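# Bench the SOC bottle from the fridge bin, shut the door

## Task

Find which of the two bottles in the refrigerator's bin carries the letters SOC. If one does, lift it out of the bin and set it upright on the bench, keep the other bottle upright inside the refrigerator, and close the refrigerator door. If neither carries SOC, leave both bottles inside, close the door, then press the CALL key on the operator panel until it latches down. Pressing CALL wrongly is irreversible.

## Robot and tools

Robot: two arms, left_arm and right_arm, each riding its own carriage on a single floor track. left_rail carries left_arm and is always the one further toward +y; right_rail carries right_arm. Names do not match image sides. Each arm base sits at x = 0, y = its carriage's position_m, z = 0.04 m, facing +x. left_arm's fingers can fold: grip near the fingertip quarter of the pads for a normal squeeze; gripping nearer the palm may hold loosely or too hard, and a fingertip pushed against a surface folds quietly. right_arm's fingers are rigid.

Scene frame (used by all reported positions): fixed to the table, table top z = 0, +z up, +x the direction the arms face, +y to their left. The track runs along y at x = 0, y = 0 at its middle. The table starts at x = 0.17 m. Reported hand positions may be a few cm off, more at long reach.

Gripper frame: fingers point along its +z, close along its y. end_effector_position is the point between closed pads; fingertips extend about 33 mm past it (9 mm when fully open). A block juts about 10 cm along the gripper's +x.

execute_actions(actions, cameras). actions is a list run in order. Each action may hold rows, steps, until, and device commands (left_rail, right_rail). rows: 1 to 15 rows, each one control step (1/30 s). Every row is one flat list of 18 numbers in [-1, 1] covering both arms, even if one is idle: left dx, dy, dz, rx, ry, rz, left gripper position, force_limit, speed, then the same nine for the right. dx..rz are an offset, not a pose: measured from that arm's Hand target as it stood when the action began, along that Hand target's own axes. All rows of an action count from that same start, so a row is not added to the previous row; but a new action starts from the updated Hand target, so sending the same offset again moves further. Scale: 1.0 = 0.6 m for dx, dy, dz and 180 degrees for the rotation vector rx, ry, rz. Orientation is clipped to within 32 degrees of the measured one per step. Ramp offsets gradually (about +0.01 per row = 0.18 m/s) to avoid jerks that shake parts loose.

Gripper numbers are absolute commands, not offsets. position: +1 fully open (140 mm), pads meet near -0.8, -1 closes until blocked. force_limit (-1 soft, about 14 N, to +1, about 58 N) and speed (-1 about 30 mm/s, 0 about 140, +1 about 250) both start at +1; faster closes grip harder. To keep a gripper unchanged, resend its last three numbers; 0 is a real command. To squeeze harder, raise force_limit and change position between -1 and -0.98.

steps: 1 to 450, default 15, at least one per row. After the last row the arm keeps heading to that row's target. until ends the action early; it reads only left_rail/right_rail fields (position_m, position_m_goal, position_status, position_answer, refusals), with [comparison, value] for numbers ("=", "!=", "<", "<=", ">", ">="), or {"all": {"status": "ended"}} / {"any": {"status": "ended"}}.

Carriages: rows never move them. Send {"left_rail": {"position_m": p}} (left -0.8 to 1.5 m, right -1.5 to 0.8 m), optionally speed_m_s (0.01 to 1) and acceleration_factor (0.1 to 1), or {"stop": true}. position_m is an absolute goal on the track. Then wait with {"steps": n, "until": {"left_rail": {"position_status": ["!=", "moving"]}}}. Let it arrive before aiming a hand at a scene point or finishing. Keep carriages at least 0.78 m apart. Any out-of-range value or unknown name rejects the whole call.

cameras: list of names, ["all"], or []; images arrive by default only when actions is empty. Cameras: cam_high, cam_low, cam_bench_left, cam_bench_mid, cam_bench_right, cam_left_wrist, cam_right_wrist (672x504).

Result lines: end_effector_position (m), end_effector_quat_wxyz, velocities, all in the scene frame. Hand target: the pose each arm's next offsets start from; if the hand rests short of it, an all-zero action re-requests it, or send the gap as an offset. Joint positions/velocities: per arm, rail (m) then shoulder pan, shoulder lift, elbow, wrist 1, wrist 2, wrist 3 (rad). object_status: 0 moving, 1 blocked while opening, 2 blocked while closing (grip: what you want), 3 reached command or pads met. position_measured counts: 3 open, about 75 = 100 mm, 139 = 60 mm, 200 = 20 mm, 230 pads meet. position_status: moving, done, contact_stop, time_out, stopped, stopped_with_arm, stopped_for_other_arm, stopped_for_other_carriage; position_answer taken/not_taken. Wrist force/torque are in the end effector's axes; Motor temperatures per joint; MOTOR HOT appears at 70 °C, brakes at 85 °C. "pose unreachable" makes that arm drop its target and rest.

zoom_image(camera, region [x0, y0, x1, y1] pixels, at most 504x504) enlarges part of the newest image of that camera; use it to read bottle letters.

zero_wrist_force(arm) subtracts the current wrist reading from later ones.

finished_scene(scene = 1) ends the scene permanently; the result must hold without the robot.

Avoid: dropping anything or placing it off the table (including the track or the metal strip), releasing moving parts, hard hits on fixed or heavy things, pushes near 150 N (force fault) or joint torque limits (elbow 139, wrist joints 50.2, shoulders 306 N m), contact between the arms, heavy twist on the gripper, and long stretched holds that heat motors. Any arm stop costs time.

Each tool is called by a JSON object that holds its "name" and its "arguments", one argument or row to a line.

## Session

{"name": "execute_actions", "arguments": {
  "actions": []
}}

Scene clock: 0.00 s.
left_arm: end_effector_position=(+0.3563, +1.2388, +0.5790) position_measured=3 object_status=3 end_effector_quat_wxyz=(+0.000, +0.000, +1.000, +0.000) | right_arm: end_effector_position=(+0.3563, -1.1930, +0.5790) position_measured=3 object_status=3 end_effector_quat_wxyz=(+0.000, +0.000, +1.000, +0.000)
Joint positions: left_arm=[1.16 -0.281 -2.157 1.821 -1.235 -1.571 -0.281] | right_arm=[-1.272 -0.28 -2.157 1.821 -1.235 -1.571 -0.28]
Joint velocities: within noise
Joint torques (N m): no reading
Motor temperatures (°C): left_arm=[30 30 28 38 29 37] | right_arm=[30 26 32 31 39 36]
Wrist force (N): no reading
Wrist torque (N m): no reading
Wrist force, peak (N): no reading
Hand target: left_arm +0.3563, +1.2388, +0.5790; +0.000, +0.000, +1.000, +0.000 | right_arm +0.3563, -1.1930, +0.5790; +0.000, +0.000, +1.000, +0.000
Tool commands: left_gripper/position=+1.0 left_gripper/force_limit=+1.0 left_gripper/speed=+1.0 right_gripper/position=+1.0 right_gripper/force_limit=+1.0 right_gripper/speed=+1.0
left_rail: position_m=1.160 position_status=done
right_rail: position_m=-1.272 position_status=done

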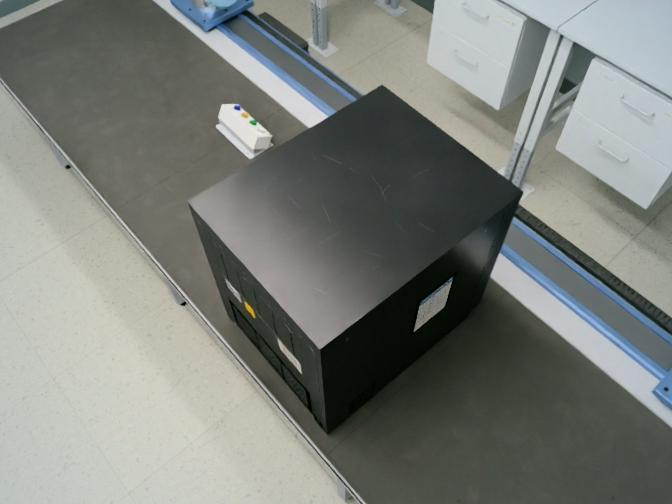

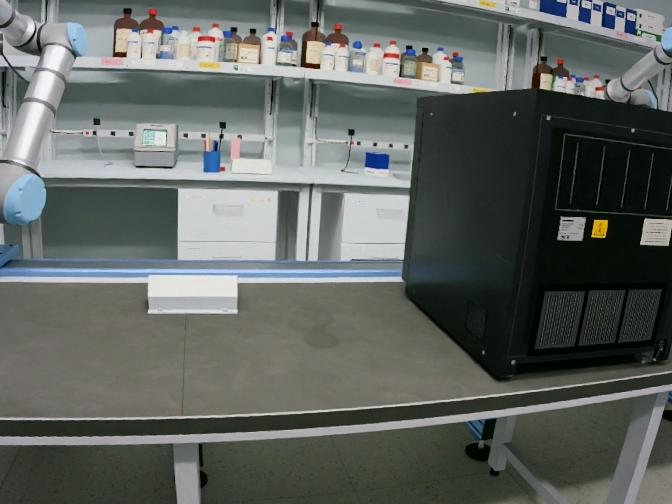

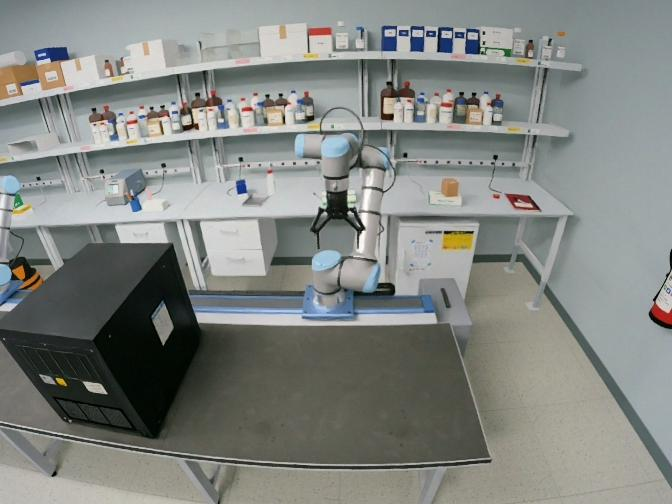

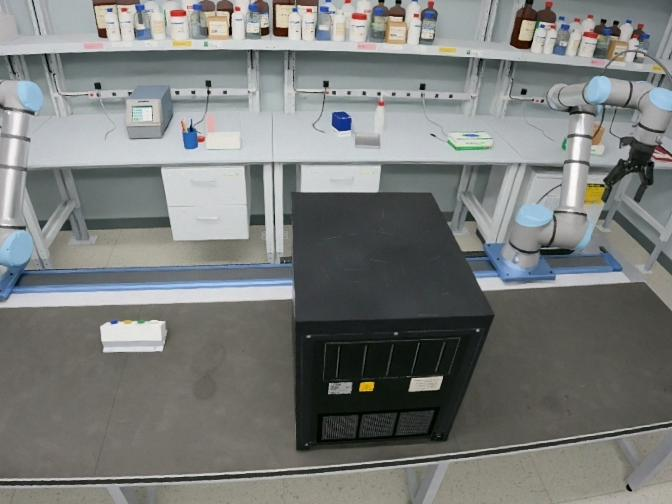

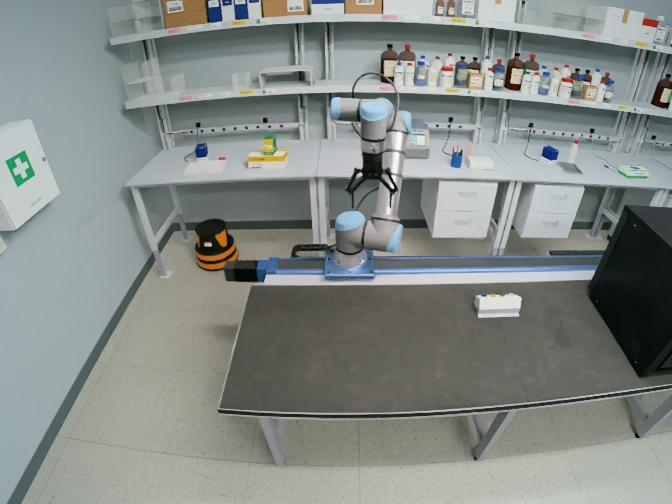

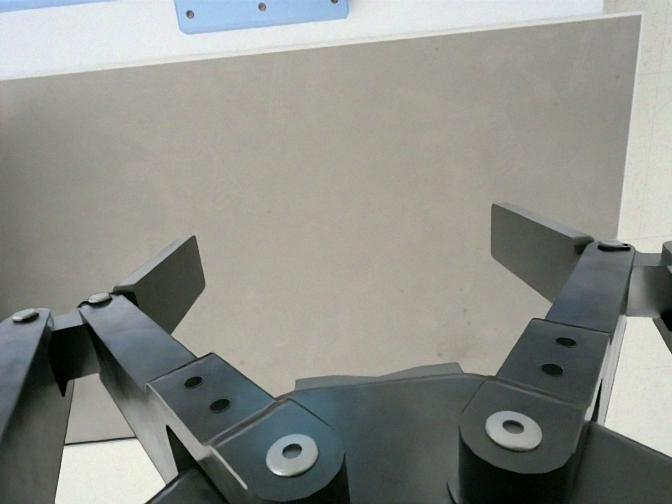

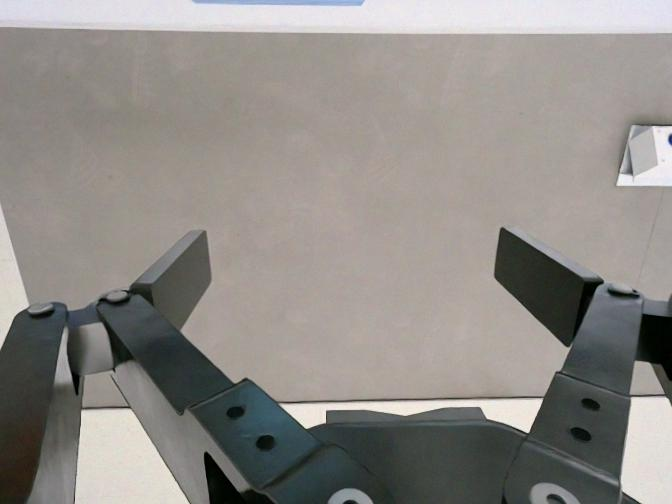

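{"name": "execute_actions", "arguments": {
  "actions": [
    {"left_rail":{"position_m":1.4},"right_rail":{"position_m":-0.9},"steps":120,"until":{"all":{"status":"ended"}}},
    {"rows":[[0.1,-0.25,0,0,0,0,1,1,1,0.1,0.2,0,0,0,0,1,1,1],[0.2,-0.5,0,0,0,0,1,1,1,0.2,0.4,0,0,0,0,1,1,1],[0.427,-1,0.133,0,0,0,1,1,1,0.427,0.783,0.133,0,0,0,1,1,1]],"steps":70},
    {"rows":[[0,0,0,0.126,0.073,-0.126,1,1,1,0,0,0,-0.126,0.073,0.126,1,1,1],[0,0,0,0.252,0.146,-0.252,1,1,1,0,0,0,-0.252,0.146,0.252,1,1,1]],"steps":50},
    {"rows":[[0,0,0,0.126,0.073,-0.126,1,1,1,0,0,0,-0.126,0.073,0.126,1,1,1],[0,0,0,0.252,0.146,-0.252,1,1,1,0,0,0,-0.252,0.146,0.252,1,1,1]],"steps":60}
  ],
  "cameras": ["all"]
}}

Scene clock: 33.70 s.
left_arm: end_effector_position=(+0.1006, +0.8779, +0.4991) position_measured=3 object_status=3 end_effector_quat_wxyz=(+0.359, +0.607, -0.352, +0.616) | right_arm: end_effector_position=(+0.1001, -0.3516, +0.4992) position_measured=3 object_status=3 end_effector_quat_wxyz=(-0.355, +0.612, +0.353, +0.612)
Joint positions: left_arm=[1.4 -2.692 -2.074 2.802 -3.629 0.07 -3.384] | right_arm=[-0.9 1.115 -1.876 2.717 -3.984 -1.638 3.143]
Joint torques (N m): left_arm=[-14.74 23.99 -45.21 -4.55 4.97 1.48] | right_arm=[18.44 10.4 -38.71 -6 -2.49 -3.59]
Wrist force (N): left_arm=[0.9 -1.4 -2.3] | right_arm=[1.1 -0.5 -1.8]
Wrist torque (N m): left_arm=[-0.13 -0.39 -0.38] | right_arm=[0.08 -0.03 -0.06]
Wrist force, peak (N): left_arm=[13.7 -15.0 -3.0] | right_arm=[-17.7 -18.0 -3.6]
Hand target: left_arm +0.1001, +0.8786, +0.4992; +0.355, +0.612, -0.353, +0.612 | right_arm +0.1001, -0.3516, +0.4992; -0.355, +0.612, +0.353, +0.612
Off the commanded pose: left_arm 0.001 m, 1 deg | right_arm 0.000 m, 0 deg.
left_rail: position_m=1.400 position_status=done
right_rail: position_m=-0.900 position_status=done
camera_calibration:
cam_left_wrist: T_world_to_cam=[[-0.881833, -0.460425, -0.101878, 0.545995], [-0.0433666, 0.29431, -0.954726, 0.222474], [0.469563, -0.837491, -0.279499, 1.01276], [0, 0, 0, 1]] pos_world=[0.0155683, 1.03409, 0.551092]
cam_right_wrist: T_world_to_cam=[[0.850098, -0.526592, 0.00578867, -0.264653], [-0.169088, -0.283342, -0.943995, 0.393674], [0.49874, 0.80151, -0.329909, 0.582069], [0, 0, 0, 1]] pos_world=[0.00124548, -0.494353, 0.565188]

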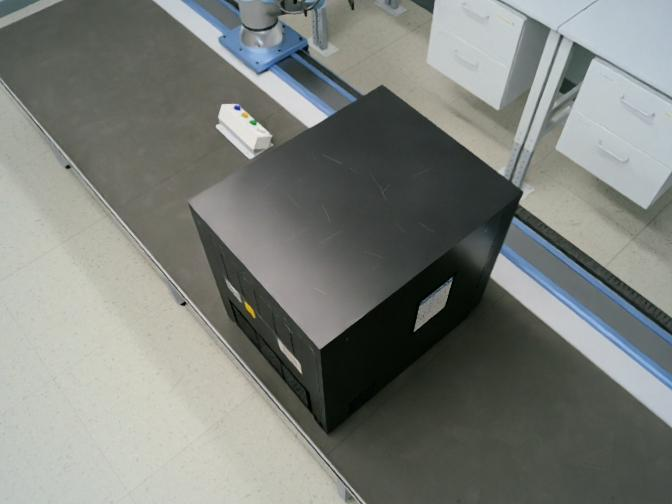

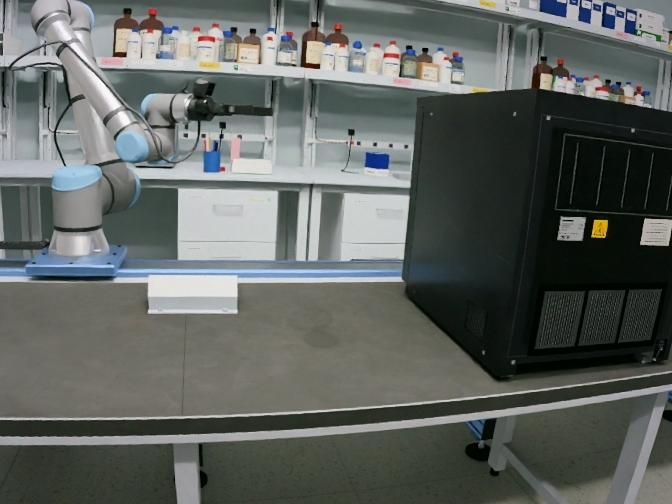

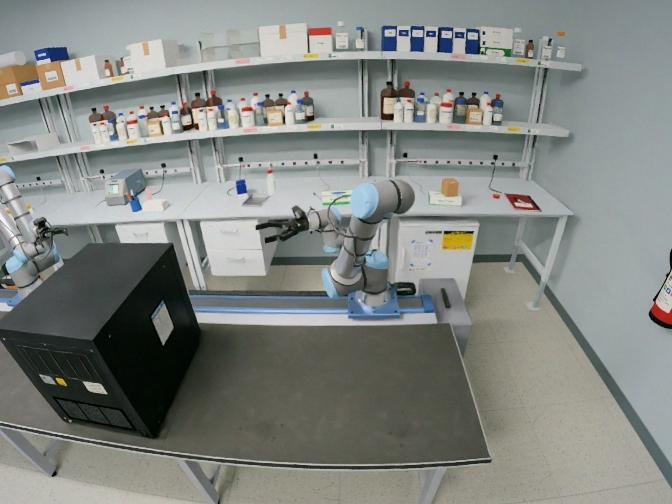

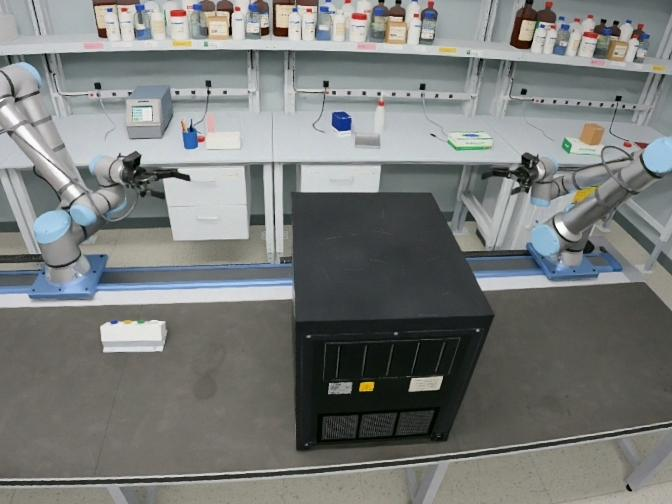

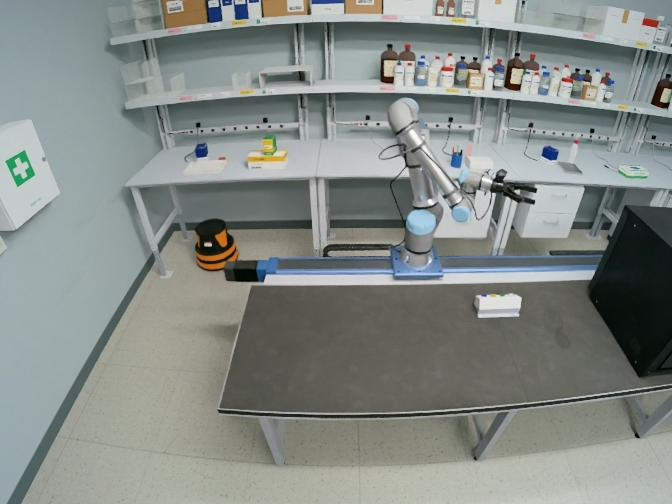

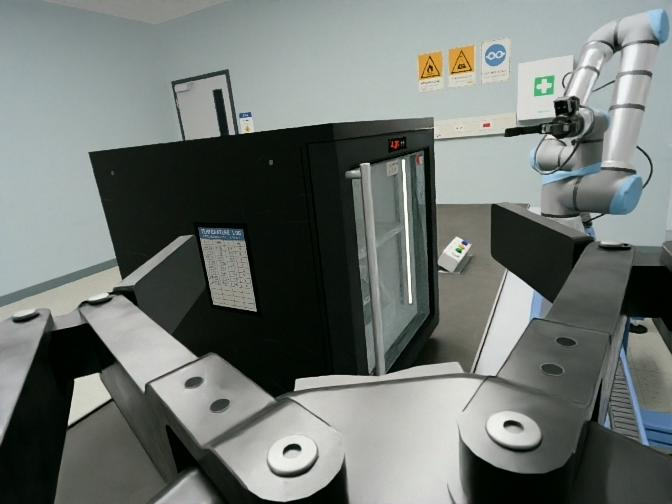

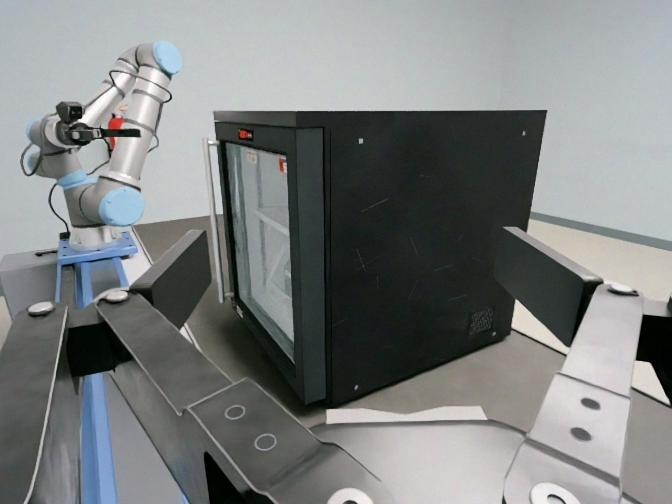

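{"name": "zoom_image", "arguments": {
  "camera": "cam_left_wrist",
  "region": [300, 110, 480, 390]
}}

{"name": "zoom_image", "arguments": {
  "camera": "cam_right_wrist",
  "region": [190, 110, 350, 410]
}}

Scaled by 1.800 from the camera's 672x504 image, which has a finer 960x720 frame.

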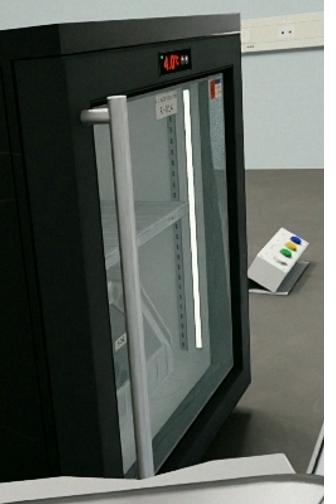

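Scaled by 1.680 from the camera's 672x504 image, which has a finer 960x720 frame.

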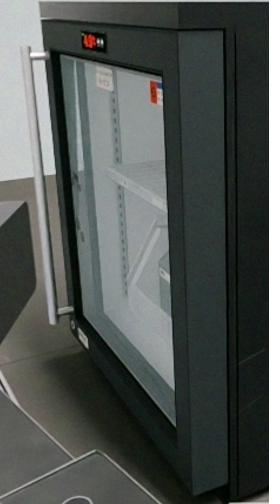

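{"name": "execute_actions", "arguments": {
  "actions": [
    {"left_rail":{"position_m":1.1,"speed_m_s":0.4},"steps":120,"until":{"left_rail":{"position_status":["!=","moving"]}}},
    {"rows":[[-0.02,0.01,0.01,0.017,0,0,1,1,1,0,0,0,0,0,0,1,1,1],[-0.08,0.05,0.04,0.065,0,0,1,1,1,0,0,0,0,0,0,1,1,1],[-0.2,0.12,0.1,0.16,0,0,1,1,1,0,0,0,0,0,0,1,1,1],[-0.415,0.253,0.196,0.333,0,0,1,1,1,0,0,0,0,0,0,1,1,1]],"steps":90}
  ],
  "cameras": ["cam_left_wrist","cam_bench_mid","cam_low","cam_right_wrist"]
}}

Scene clock: 56.77 s.
left_arm: end_effector_position=(+0.0270, +0.4004, +0.2506) position_measured=3 object_status=3 end_effector_quat_wxyz=(+0.001, +0.707, +0.000, +0.707) | right_arm: end_effector_position=(+0.1001, -0.3516, +0.4992) position_measured=3 object_status=3 end_effector_quat_wxyz=(-0.355, +0.612, +0.353, +0.612)
Joint positions: left_arm=[1.1 -2.222 -0.722 1.768 -4.189 0.649 -3.142] | right_arm=[-0.9 1.115 -1.876 2.717 -3.984 -1.638 3.143]
Joint torques (N m): left_arm=[9.03 -79.72 -30.97 -1.67 3.24 1.67] | right_arm=[18.64 11.79 -39.32 -6.08 -2.16 -3.01]
Wrist force (N): left_arm=[0.7 -1.3 -2.4] | right_arm=[1.5 -0.2 -2.3]
Wrist torque (N m): left_arm=[-0.09 -0.34 -0.39] | right_arm=[0.15 -0.12 -0.06]
Wrist force, peak (N): left_arm=[10.6 -0.4 -0.6] | right_arm=[2.1 0.0 -2.4]
Hand target: left_arm +0.0270, +0.4004, +0.2506; +0.001, +0.707, +0.000, +0.707 | right_arm +0.1001, -0.3516, +0.4992; -0.355, +0.612, +0.353, +0.612
Off the commanded pose: left_arm 0.000 m, 0 deg | right_arm 0.000 m, 0 deg.
left_rail: position_m=1.100 speed_m_s=0.40 position_status=done
right_rail: position_m=-0.900 position_status=done
camera_calibration:
cam_left_wrist: T_world_to_cam=[[-0.0402963, -0.99403, -0.101395, 0.426867], [-0.293775, 0.108779, -0.949665, 0.202315], [0.955025, -0.00848057, -0.296404, 0.23713], [0, 0, 0, 1]] pos_world=[-0.149829, 0.404322, 0.3057]
cam_right_wrist: T_world_to_cam=[[0.850098, -0.526592, 0.00578867, -0.264653], [-0.169088, -0.283342, -0.943995, 0.393674], [0.49874, 0.80151, -0.329909, 0.582069], [0, 0, 0, 1]] pos_world=[0.00124548, -0.494353, 0.565188]
Images, in order (width x height): cam_low 672x504, cam_bench_mid 672x504, cam_left_wrist 672x504, cam_right_wrist 672x504.

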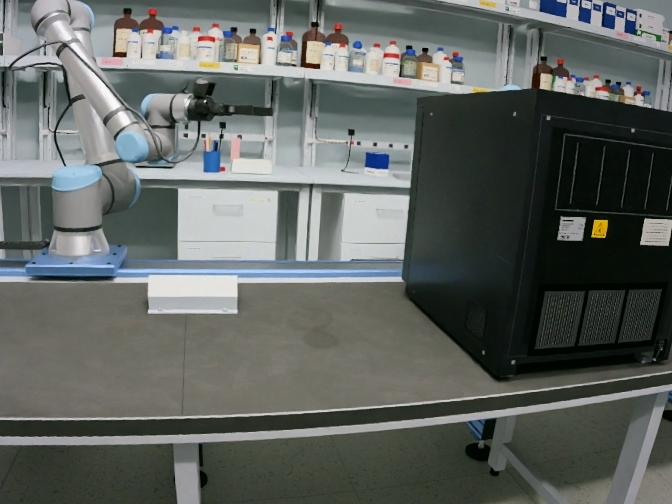

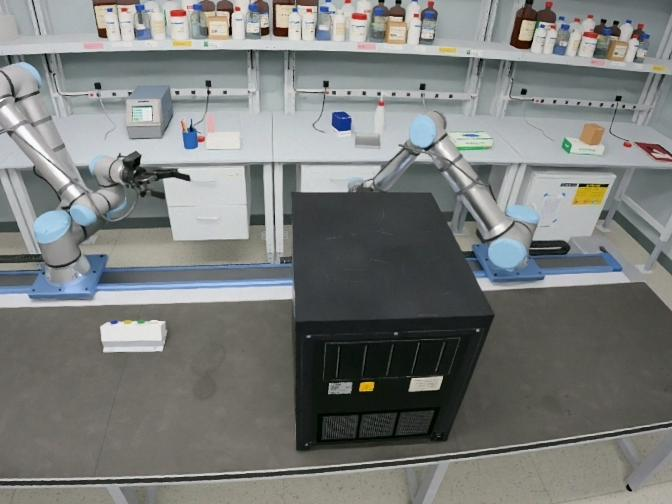

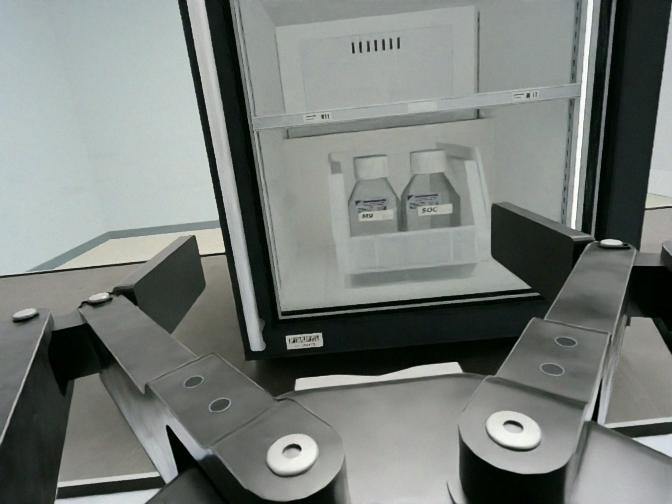

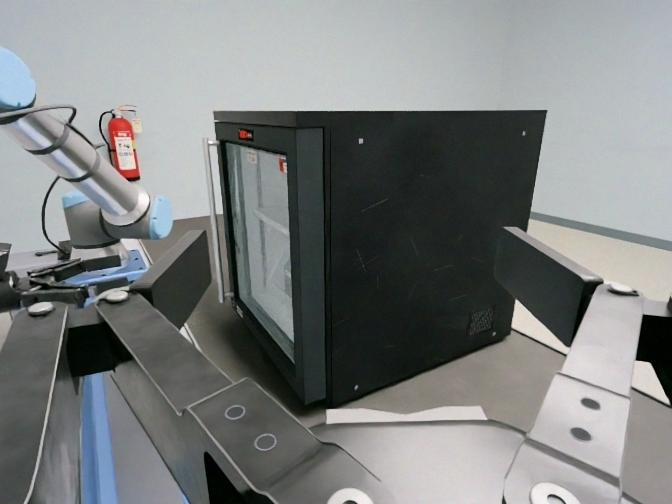

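{"name": "zoom_image", "arguments": {
  "camera": "cam_left_wrist",
  "region": [320, 120, 500, 300]
}}

{"name": "zoom_image", "arguments": {
  "camera": "cam_left_wrist",
  "region": [180, 0, 660, 380]
}}

Scaled by 2.800 from the camera's 672x504 image, which has a finer 960x720 frame.

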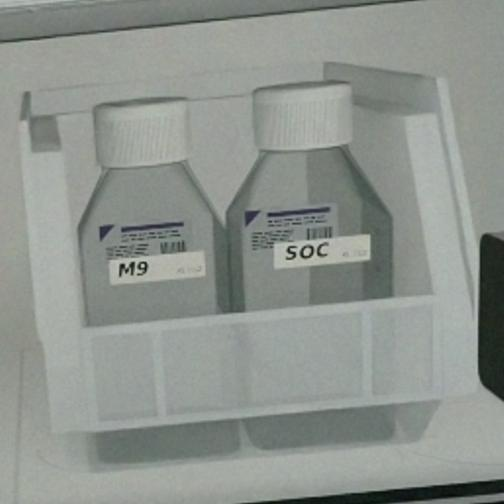

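Scaled by 1.050 from the camera's 672x504 image, which has a finer 960x720 frame.

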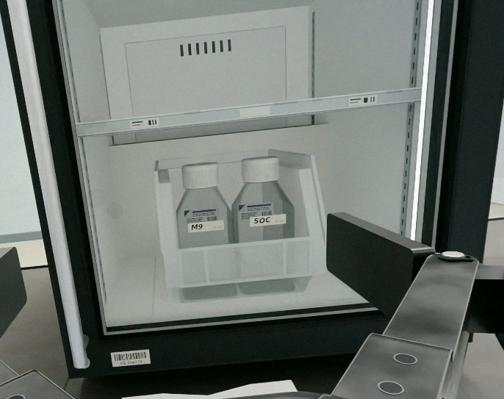

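{"name": "execute_actions", "arguments": {
  "actions": [
    {"rows":[[0.01,-0.03,0.03,0,0,0,1,1,1,0,0,0,0,0,0,1,1,1],[0.03,-0.09,0.13,0,0,0,1,1,1,0,0,0,0,0,0,1,1,1],[0.05,-0.166,0.238,0,0,0,1,1,1,0,0,0,0,0,0,1,1,1]],"steps":45}
  ],
  "cameras": ["cam_left_wrist","cam_right_wrist"]
}}

Scene clock: 68.73 s.
left_arm: end_effector_position=(+0.1701, +0.4998, +0.2803) position_measured=3 object_status=3 end_effector_quat_wxyz=(+0.001, +0.707, +0.000, +0.707) | right_arm: end_effector_position=(+0.1001, -0.3516, +0.4992) position_measured=3 object_status=3 end_effector_quat_wxyz=(-0.355, +0.612, +0.353, +0.612)
Joint positions: left_arm=[1.1 -2.131 -0.88 2.078 -4.341 0.558 -3.142] | right_arm=[-0.9 1.115 -1.876 2.717 -3.984 -1.638 3.143]
Joint torques (N m): left_arm=[8.16 -97.41 -9.04 -1.97 -4.21 1.44] | right_arm=[17.1 12.04 -38.6 -6.09 -2.29 -2.98]
Wrist force (N): left_arm=[1.1 -1.0 -1.9] | right_arm=[1.4 -0.3 -2.0]
Wrist torque (N m): left_arm=[-0.05 -0.43 -0.40] | right_arm=[0.15 -0.09 -0.05]
Wrist force, peak (N): left_arm=[-3.0 7.1 -21.5] | right_arm=[1.9 0.0 -2.5]
Hand target: left_arm +0.1701, +0.4998, +0.2803; +0.001, +0.707, +0.000, +0.707 | right_arm +0.1001, -0.3516, +0.4992; -0.355, +0.612, +0.353, +0.612
Off the commanded pose: left_arm 0.000 m, 0 deg | right_arm 0.000 m, 0 deg.
left_rail: position_m=1.100 speed_m_s=0.40 position_status=done
right_rail: position_m=-0.900 position_status=done
camera_calibration:
cam_left_wrist: T_world_to_cam=[[-0.0402963, -0.99403, -0.101395, 0.534348], [-0.293775, 0.108779, -0.949665, 0.261728], [0.955025, -0.00848057, -0.296404, 0.110207], [0, 0, 0, 1]] pos_world=[-0.00682893, 0.503622, 0.3354]
cam_right_wrist: T_world_to_cam=[[0.850098, -0.526592, 0.00578867, -0.264653], [-0.169088, -0.283342, -0.943995, 0.393674], [0.49874, 0.80151, -0.329909, 0.582069], [0, 0, 0, 1]] pos_world=[0.00124548, -0.494353, 0.565188]
Images, in order (width x height): cam_left_wrist 672x504, cam_right_wrist 672x504.

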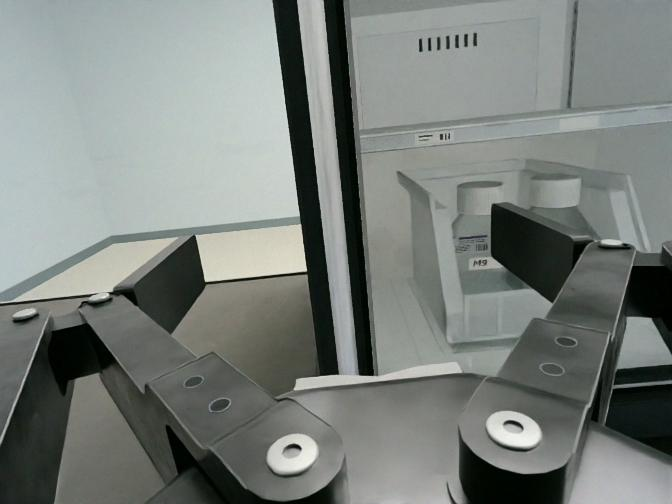

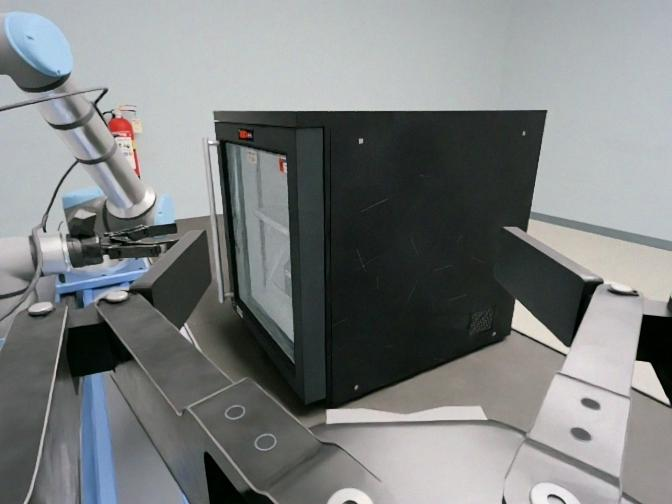

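{"name": "execute_actions", "arguments": {
  "actions": [
    {"rows":[[0,0,0.03,0,0,0,-0.1,0,-0.3,0,0,0,0,0,0,1,1,1],[0,-0.002,0.06,0,0,0,-0.1,0,-0.3,0,0,0,0,0,0,1,1,1],[0,-0.002,0.1,0,0,0,-0.1,0,-0.3,0,0,0,0,0,0,1,1,1]],"steps":60},
    {"rows":[[0,0,0,0,0,0,-1,0,-1,0,0,0,0,0,0,1,1,1]],"steps":100}
  ],
  "cameras": ["cam_left_wrist","cam_right_wrist"]
}}

Scene clock: 82.07 s.
left_arm: end_effector_position=(+0.2301, +0.5008, +0.2802) position_measured=206 object_status=2 end_effector_quat_wxyz=(+0.001, +0.707, +0.000, +0.707) | right_arm: end_effector_position=(+0.1001, -0.3516, +0.4992) position_measured=3 object_status=3 end_effector_quat_wxyz=(-0.355, +0.612, +0.353, +0.612)
Joint positions: left_arm=[1.1 -2.044 -0.89 2.108 -4.361 0.471 -3.142] | right_arm=[-0.9 1.115 -1.876 2.717 -3.984 -1.638 3.143]
Joint torques (N m): left_arm=[-10.1 -66.06 -42.22 4.81 -37.19 1.09] | right_arm=[17.53 11.51 -38.98 -6.21 -2.16 -2.83]
Wrist force (N): left_arm=[15.4 -84.9 -48.7] | right_arm=[1.8 -0.4 -1.9]
Wrist torque (N m): left_arm=[2.96 -0.18 -0.20] | right_arm=[0.11 -0.18 -0.05]
Wrist force, peak (N): left_arm=[15.7 -85.2 -48.7] | right_arm=[1.8 -0.2 -2.8]
Hand target: left_arm +0.2301, +0.5008, +0.2802; +0.001, +0.707, +0.000, +0.707 | right_arm +0.1001, -0.3516, +0.4992; -0.355, +0.612, +0.353, +0.612
Off the commanded pose: left_arm 0.000 m, 0 deg | right_arm 0.000 m, 0 deg.
left_rail: position_m=1.100 speed_m_s=0.40 position_status=done
right_rail: position_m=-0.900 position_status=done
camera_calibration:
cam_left_wrist: T_world_to_cam=[[-0.0402963, -0.99403, -0.101395, 0.537853], [-0.293775, 0.108779, -0.949665, 0.279169], [0.955025, -0.00848057, -0.296404, 0.0527895], [0, 0, 0, 1]] pos_world=[0.0532711, 0.504722, 0.3353]
cam_right_wrist: T_world_to_cam=[[0.850098, -0.526592, 0.00578867, -0.264653], [-0.169088, -0.283342, -0.943995, 0.393674], [0.49874, 0.80151, -0.329909, 0.582069], [0, 0, 0, 1]] pos_world=[0.00124548, -0.494353, 0.565188]
Images, in order (width x height): cam_left_wrist 672x504, cam_right_wrist 672x504.

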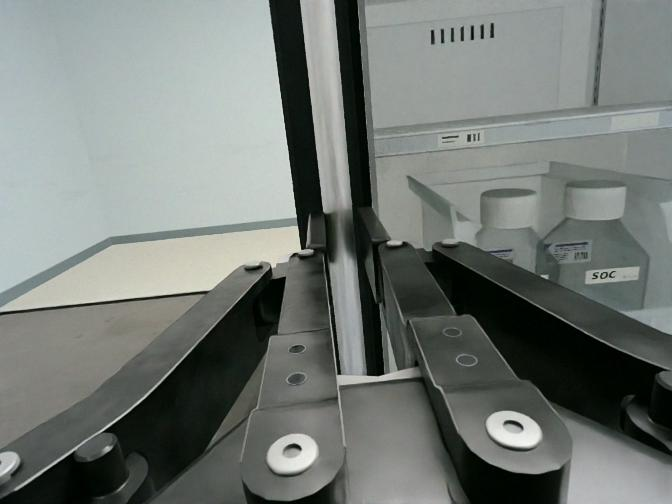

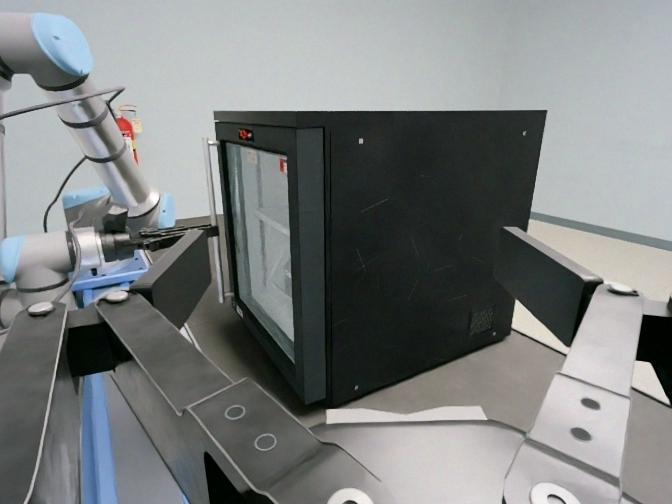

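{"name": "execute_actions", "arguments": {
  "actions": [
    {"rows":[[0,-0.002,-0.002,0,0,0,-1,0,-1,0,0,0,0,0,0,1,1,1],[0,-0.005,-0.005,0,0,0,-1,0,-1,0,0,0,0,0,0,1,1,1]],"steps":20}
  ]
}}

Scene clock: 85.13 s.
left_arm: end_effector_position=(+0.2271, +0.5038, +0.2802) position_measured=210 object_status=2 end_effector_quat_wxyz=(+0.001, +0.707, +0.000, +0.707) | right_arm: end_effector_position=(+0.1001, -0.3516, +0.4992) position_measured=3 object_status=3 end_effector_quat_wxyz=(-0.355, +0.612, +0.353, +0.612)
Joint positions: left_arm=[1.1 -2.051 -0.892 2.112 -4.364 0.478 -3.142] | right_arm=[-0.9 1.115 -1.876 2.717 -3.984 -1.638 3.143]
Joint torques (N m): left_arm=[-24.15 -94.83 -14.84 -0.67 -2.42 -0.6] | right_arm=[18.32 11.88 -39.03 -6 -2.21 -2.76]
Wrist force (N): left_arm=[5.3 -10.1 7.7] | right_arm=[1.5 0.1 -2.6]
Wrist torque (N m): left_arm=[0.09 -0.40 -0.22] | right_arm=[0.21 -0.11 -0.05]
Wrist force, peak (N): left_arm=[15.7 -85.1 -48.5] | right_arm=[1.9 -1.1 -2.5]
Hand target: left_arm +0.2271, +0.5038, +0.2802; +0.001, +0.707, +0.000, +0.707 | right_arm +0.1001, -0.3516, +0.4992; -0.355, +0.612, +0.353, +0.612
Off the commanded pose: left_arm 0.000 m, 0 deg | right_arm 0.000 m, 0 deg.
left_rail: position_m=1.100 speed_m_s=0.40 position_status=done
right_rail: position_m=-0.900 position_status=done

{"name": "execute_actions", "arguments": {
  "actions": [
    {"rows":[[0,0,-0.004,0,0,0,-1,0,-1,0,0,0,0,0,0,1,1,1],[0,0,-0.008,0,0,0,-1,0,-1,0,0,0,0,0,0,1,1,1],[0,0,-0.012,0,0,0,-1,0,-1,0,0,0,0,0,0,1,1,1],[0,0,-0.016,0,0,0,-1,0,-1,0,0,0,0,0,0,1,1,1]],"steps":25}
  ],
  "cameras": ["cam_left_wrist","cam_right_wrist"]
}}

Scene clock: 88.50 s.
left_arm: end_effector_position=(+0.2175, +0.5039, +0.2802) position_measured=210 object_status=2 end_effector_quat_wxyz=(+0.001, +0.707, +0.000, +0.707) | right_arm: end_effector_position=(+0.1001, -0.3516, +0.4992) position_measured=3 object_status=3 end_effector_quat_wxyz=(-0.355, +0.612, +0.353, +0.612)
Joint positions: left_arm=[1.1 -2.065 -0.891 2.109 -4.362 0.492 -3.142] | right_arm=[-0.9 1.115 -1.876 2.717 -3.984 -1.638 3.143]
Joint torques (N m): left_arm=[-13.59 -67.8 -12.2 3.41 12.98 -0.76] | right_arm=[17.1 11.37 -39.29 -5.98 -2.27 -2.98]
Wrist force (N): left_arm=[-5.4 23.2 2.3] | right_arm=[1.4 -0.3 -2.2]
Wrist torque (N m): left_arm=[-0.44 -0.60 -0.23] | right_arm=[0.12 -0.10 -0.05]
Wrist force, peak (N): left_arm=[-5.4 23.2 2.3] | right_arm=[1.8 -0.1 -2.7]
Hand target: left_arm +0.2175, +0.5039, +0.2802; +0.001, +0.707, +0.000, +0.707 | right_arm +0.1001, -0.3516, +0.4992; -0.355, +0.612, +0.353, +0.612
Off the commanded pose: left_arm 0.000 m, 0 deg | right_arm 0.000 m, 0 deg.
left_rail: position_m=1.100 speed_m_s=0.40 position_status=done
right_rail: position_m=-0.900 position_status=done
camera_calibration:
cam_left_wrist: T_world_to_cam=[[-0.0402963, -0.99403, -0.101395, 0.540333], [-0.293775, 0.108779, -0.949665, 0.275207], [0.955025, -0.00848057, -0.296404, 0.0649734], [0, 0, 0, 1]] pos_world=[0.0405711, 0.507722, 0.3354]
cam_right_wrist: T_world_to_cam=[[0.850098, -0.526592, 0.00578867, -0.264653], [-0.169088, -0.283342, -0.943995, 0.393674], [0.49874, 0.80151, -0.329909, 0.582069], [0, 0, 0, 1]] pos_world=[0.00124548, -0.494353, 0.565188]
Images, in order (width x height): cam_left_wrist 672x504, cam_right_wrist 672x504.

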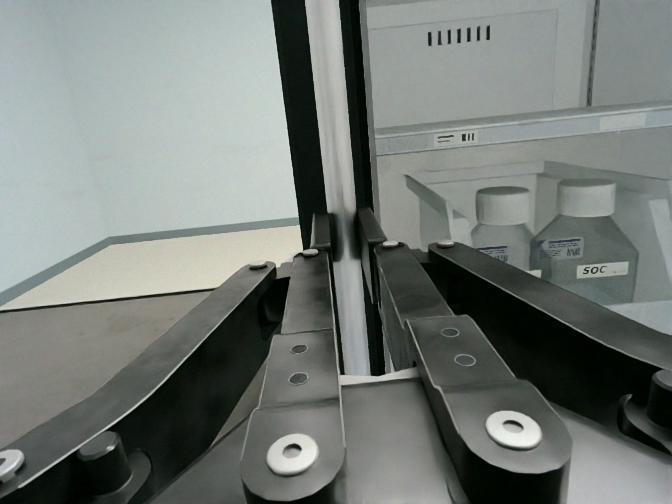

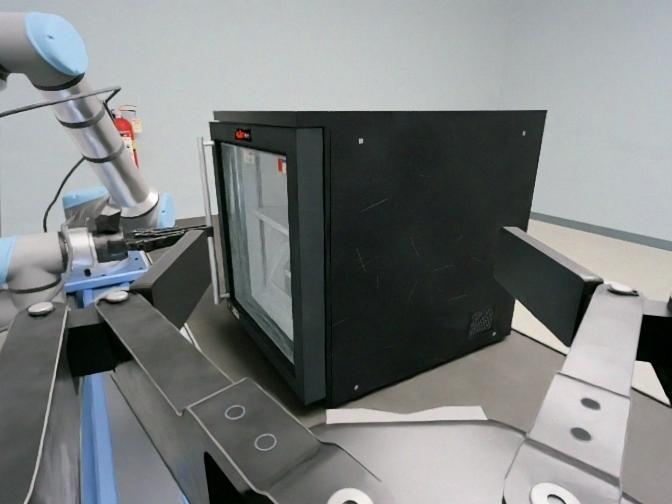

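{"name": "execute_actions", "arguments": {
  "actions": [
    {"rows":[[0,0.0013,-0.004,0,0,0,-1,0,-1,0,0,0,0,0,0,1,1,1],[0,0.003,-0.009,0,0,0,-1,0,-1,0,0,0,0,0,0,1,1,1],[0,0.005,-0.015,0,0,0,-1,0,-1,0,0,0,0,0,0,1,1,1],[0,0.007,-0.021,0,0,0,-1,0,-1,0,0,0,0,0,0,1,1,1],[0,0.009,-0.027,0,0,0,-1,0,-1,0,0,0,0,0,0,1,1,1],[0,0.011,-0.033,0,0,0,-1,0,-1,0,0,0,0,0,0,1,1,1],[0,0.0127,-0.0395,0,0,0,-1,0,-1,0,0,0,0,0,0,1,1,1],[0,0.0155,-0.048,0,0,0,-1,0,-1,0,0,0,0,0,0,1,1,1],[0,0.018,-0.057,0,0,0,-1,0,-1,0,0,0,0,0,0,1,1,1],[0,0.0205,-0.066,0,0,0,-1,0,-1,0,0,0,0,0,0,1,1,1],[0,0.0235,-0.075,0,0,0,-1,0,-1,0,0,0,0,0,0,1,1,1],[0,0.026,-0.083,0,0,0,-1,0,-1,0,0,0,0,0,0,1,1,1],[0,0.0285,-0.09,0,0,0,-1,0,-1,0,0,0,0,0,0,1,1,1],[0,0.03,-0.0937,0,0,0,-1,0,-1,0,0,0,0,0,0,1,1,1]],"steps":30}
  ],
  "cameras": ["cam_left_wrist"]
}}

Scene clock: 97.17 s.
left_arm: end_effector_position=(+0.1612, +0.4860, +0.2803) position_measured=210 object_status=2 end_effector_quat_wxyz=(+0.001, +0.707, +0.000, +0.707) | right_arm: end_effector_position=(+0.1001, -0.3516, +0.4992) position_measured=3 object_status=3 end_effector_quat_wxyz=(-0.355, +0.612, +0.353, +0.612)
Joint positions: left_arm=[1.1 -2.131 -0.869 2.046 -4.32 0.558 -3.142] | right_arm=[-0.9 1.115 -1.876 2.717 -3.984 -1.638 3.143]
Joint torques (N m): left_arm=[-22.85 -55.39 -60.85 12.89 -45.28 -2.19] | right_arm=[14.09 11.21 -38.68 -6 -1.98 -2.91]
Wrist force (N): left_arm=[14.3 -117.8 -30.1] | right_arm=[1.6 -0.1 -2.4]
Wrist torque (N m): left_arm=[3.94 -0.12 -0.16] | right_arm=[0.17 -0.14 -0.05]
Wrist force, peak (N): left_arm=[16.1 -127.9 -27.6] | right_arm=[1.7 0.0 -2.9]
Hand target: left_arm +0.1612, +0.4860, +0.2803; +0.001, +0.707, +0.000, +0.707 | right_arm +0.1001, -0.3516, +0.4992; -0.355, +0.612, +0.353, +0.612
Off the commanded pose: left_arm 0.000 m, 0 deg | right_arm 0.000 m, 0 deg.
left_rail: position_m=1.100 speed_m_s=0.40 position_status=done
right_rail: position_m=-0.900 position_status=done
camera_calibration:
cam_left_wrist: T_world_to_cam=[[-0.0402014, -0.994031, -0.101425, 0.520387], [-0.293785, 0.108779, -0.949662, 0.260631], [0.955026, -0.00838058, -0.296405, 0.118446], [0, 0, 0, 1]] pos_world=[-0.0156287, 0.489922, 0.3354]
Images, in order (width x height): cam_left_wrist 672x504.

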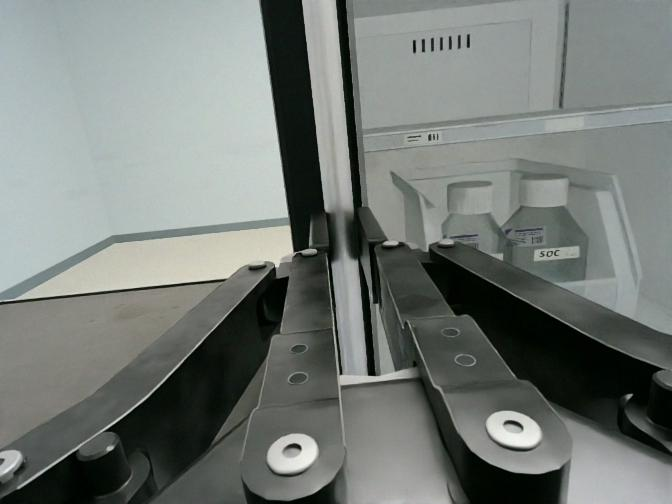

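{"name": "execute_actions", "arguments": {
  "actions": [
    {"rows":[[0,-0.002,0,0,0,0,-1,0,-1,0,0,0,0,0,0,1,1,1],[0,-0.004,0,0,0,0,-1,0,-1,0,0,0,0,0,0,1,1,1],[0,-0.006,0,0,0,0,-1,0,-1,0,0,0,0,0,0,1,1,1]],"steps":15}
  ]
}}

Scene clock: 100.53 s.
left_arm: end_effector_position=(+0.1612, +0.4894, +0.2803) position_measured=210 object_status=2 end_effector_quat_wxyz=(+0.002, +0.707, +0.000, +0.707) end_effector_velocity=(+0.000, +0.002, +0.000) end_effector_angular_velocity=(+0.000, +0.000, +0.002) | right_arm: end_effector_position=(+0.1001, -0.3516, +0.4992) position_measured=3 object_status=3 end_effector_quat_wxyz=(-0.355, +0.612, +0.353, +0.612)
Joint positions: left_arm=[1.1 -2.134 -0.871 2.053 -4.325 0.561 -3.142] | right_arm=[-0.9 1.115 -1.876 2.717 -3.984 -1.638 3.143]
Joint velocities: left_arm=[0.001 0 0 0 0 0.001 0] | right_arm=[within noise]
Joint torques (N m): left_arm=[-17.12 -97.42 -14.37 -0.8 -1.37 -1.4] | right_arm=[15.57 11.67 -38.83 -5.89 -2.31 -2.58]
Wrist force (N): left_arm=[-0.2 -13.1 -4.9] | right_arm=[1.4 -0.1 -2.3]
Wrist torque (N m): left_arm=[0.21 -0.47 -0.17] | right_arm=[0.17 -0.08 -0.05]
Wrist force, peak (N): left_arm=[14.6 -118.4 -30.2] | right_arm=[2.1 -0.3 -2.7]
Hand target: left_arm +0.1612, +0.4894, +0.2803; +0.001, +0.707, +0.000, +0.707 | right_arm +0.1001, -0.3516, +0.4992; -0.355, +0.612, +0.353, +0.612
Off the commanded pose: left_arm 0.000 m, 0 deg | right_arm 0.000 m, 0 deg.
left_rail: position_m=1.100 speed_m_s=0.40 position_status=done
right_rail: position_m=-0.900 position_status=done

{"name": "execute_actions", "arguments": {
  "actions": [
    {"rows":[[0,0.0022,-0.007,0,0,0,-1,0,-1,0,0,0,0,0,0,1,1,1],[0,0.0046,-0.014,0,0,0,-1,0,-1,0,0,0,0,0,0,1,1,1],[0,0.007,-0.021,0,0,0,-1,0,-1,0,0,0,0,0,0,1,1,1],[0,0.0095,-0.0278,0,0,0,-1,0,-1,0,0,0,0,0,0,1,1,1],[0,0.012,-0.0345,0,0,0,-1,0,-1,0,0,0,0,0,0,1,1,1],[0,0.0145,-0.041,0,0,0,-1,0,-1,0,0,0,0,0,0,1,1,1],[0,0.0171,-0.0475,0,0,0,-1,0,-1,0,0,0,0,0,0,1,1,1],[0,0.0198,-0.0543,0,0,0,-1,0,-1,0,0,0,0,0,0,1,1,1],[0,0.0227,-0.061,0,0,0,-1,0,-1,0,0,0,0,0,0,1,1,1],[0,0.0255,-0.0675,0,0,0,-1,0,-1,0,0,0,0,0,0,1,1,1],[0,0.0283,-0.0738,0,0,0,-1,0,-1,0,0,0,0,0,0,1,1,1],[0,0.0313,-0.0802,0,0,0,-1,0,-1,0,0,0,0,0,0,1,1,1],[0,0.0355,-0.089,0,0,0,-1,0,-1,0,0,0,0,0,0,1,1,1],[0,0.0397,-0.0975,0,0,0,-1,0,-1,0,0,0,0,0,0,1,1,1],[0,0.0437,-0.1057,0,0,0,-1,0,-1,0,0,0,0,0,0,1,1,1]],"steps":30}
  ]
}}

Scene clock: 110.27 s.
left_arm: end_effector_position=(+0.0978, +0.4635, +0.2804) position_measured=210 object_status=2 end_effector_quat_wxyz=(+0.001, +0.707, +0.000, +0.707) | right_arm: end_effector_position=(+0.1001, -0.3516, +0.4992) position_measured=3 object_status=3 end_effector_quat_wxyz=(-0.355, +0.612, +0.353, +0.612)
Joint positions: left_arm=[1.1 -2.194 -0.837 1.959 -4.265 0.622 -3.142] | right_arm=[-0.9 1.115 -1.876 2.717 -3.984 -1.638 3.143]
Joint torques (N m): left_arm=[-0.66 -57.58 -51 10.87 -38.22 -2.07] | right_arm=[17.01 11.3 -38.07 -6.05 -2.17 -2.74]
Wrist force (N): left_arm=[9.7 -93.2 -42.7] | right_arm=[1.4 -0.2 -2.3]
Wrist torque (N m): left_arm=[5.16 -0.12 -0.12] | right_arm=[0.16 -0.08 -0.05]
Wrist force, peak (N): left_arm=[8.5 -106.1 -43.9] | right_arm=[2.0 0.0 -2.7]
Hand target: left_arm +0.0978, +0.4635, +0.2804; +0.001, +0.707, +0.000, +0.707 | right_arm +0.1001, -0.3516, +0.4992; -0.355, +0.612, +0.353, +0.612
Off the commanded pose: left_arm 0.000 m, 0 deg | right_arm 0.000 m, 0 deg.
left_rail: position_m=1.100 speed_m_s=0.40 position_status=done
right_rail: position_m=-0.900 position_status=done

{"name": "execute_actions", "arguments": {
  "actions": [
    {"rows":[[0,-0.003,0,0,0,0,-1,0,-1,0,0,0,0,0,0,1,1,1],[0,-0.0058,0,0,0,0,-1,0,-1,0,0,0,0,0,0,1,1,1]],"steps":12},
    {"rows":[[0,0,0,0,0,0,-0.03,0,-0.9,0,0,0,0,0,0,1,1,1]],"steps":60},
    {"rows":[[0,0,-0.01,0,0,0,-0.03,0,-0.9,0,0,0,0,0,0,1,1,1],[0,0,-0.03,0,0,0,-0.03,0,-0.9,0,0,0,0,0,0,1,1,1],[0,0,-0.06,0,0,0,-0.03,0,-0.9,0,0,0,0,0,0,1,1,1],[0,0,-0.1,0,0,0,-0.03,0,-0.9,0,0,0,0,0,0,1,1,1],[0,0,-0.163,0,0,0,-0.03,0,-0.9,0,0,0,0,0,0,1,1,1]],"steps":30}
  ],
  "cameras": ["cam_left_wrist","cam_bench_mid","cam_right_wrist"]
}}

Scene clock: 140.03 s.
left_arm: end_effector_position=(+0.0000, +0.4672, +0.2805) position_measured=132 object_status=3 end_effector_quat_wxyz=(+0.001, +0.707, +0.000, +0.707) | right_arm: end_effector_position=(+0.1001, -0.3516, +0.4992) position_measured=3 object_status=3 end_effector_quat_wxyz=(-0.355, +0.612, +0.353, +0.612)
Joint positions: left_arm=[1.1 -2.31 -0.807 1.88 -4.216 0.737 -3.142] | right_arm=[-0.9 1.115 -1.876 2.717 -3.984 -1.638 3.143]
Joint torques (N m): left_arm=[-15.64 -74.17 -28.07 5.92 3.48 -1.52] | right_arm=[12.8 10.29 -37.89 -5.91 -2 -2.35]
Wrist force (N): left_arm=[-4.0 -2.1 -0.8] | right_arm=[1.3 -0.1 -2.6]
Wrist torque (N m): left_arm=[-0.29 0.64 -0.14] | right_arm=[0.17 -0.06 -0.05]
Wrist force, peak (N): left_arm=[10.3 -93.9 -42.8] | right_arm=[1.8 0.3 -2.9]
Hand target: left_arm +0.0000, +0.4672, +0.2805; +0.001, +0.707, +0.000, +0.707 | right_arm +0.1001, -0.3516, +0.4992; -0.355, +0.612, +0.353, +0.612
Off the commanded pose: left_arm 0.000 m, 0 deg | right_arm 0.000 m, 0 deg.
left_rail: position_m=1.100 speed_m_s=0.40 position_status=done
right_rail: position_m=-0.900 position_status=done
camera_calibration:
cam_left_wrist: T_world_to_cam=[[-0.0402963, -0.99403, -0.101395, 0.495208], [-0.293775, 0.108779, -0.949665, 0.215482], [0.955025, -0.00848057, -0.296404, 0.27244], [0, 0, 0, 1]] pos_world=[-0.176929, 0.471122, 0.3356]
cam_right_wrist: T_world_to_cam=[[0.850098, -0.526592, 0.00578867, -0.264653], [-0.169088, -0.283342, -0.943995, 0.393674], [0.49874, 0.80151, -0.329909, 0.582069], [0, 0, 0, 1]] pos_world=[0.00124548, -0.494353, 0.565188]
Images, in order (width x height): cam_bench_mid 672x504, cam_left_wrist 672x504, cam_right_wrist 672x504.

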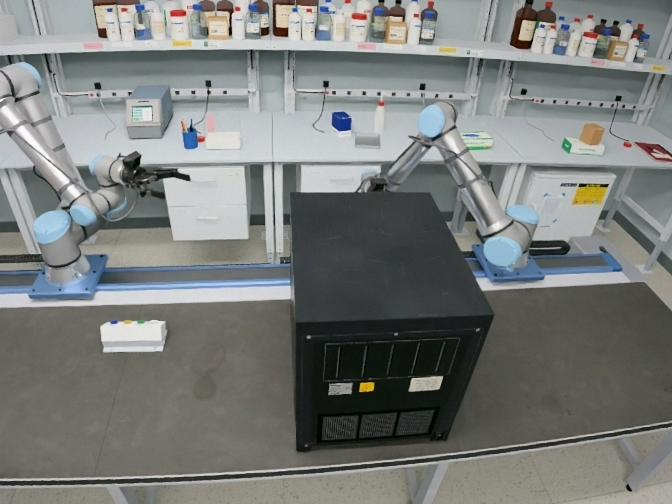

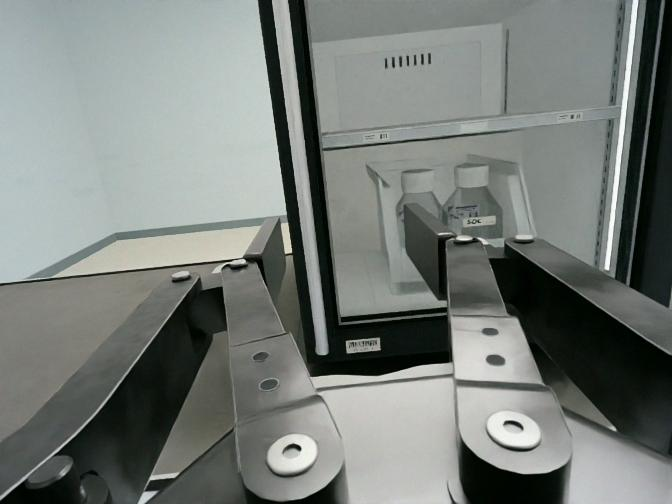

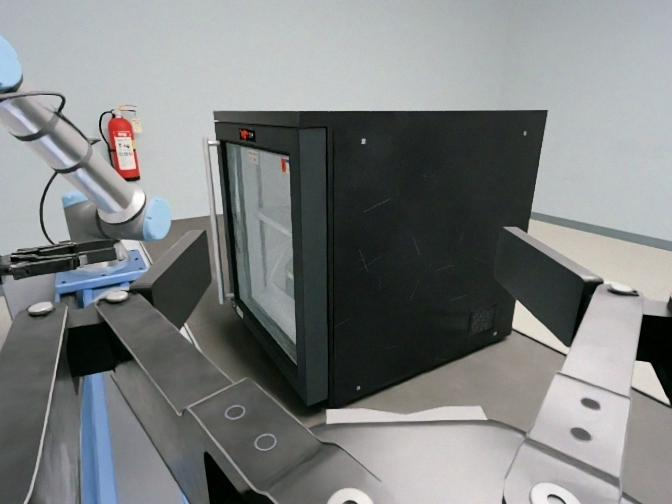

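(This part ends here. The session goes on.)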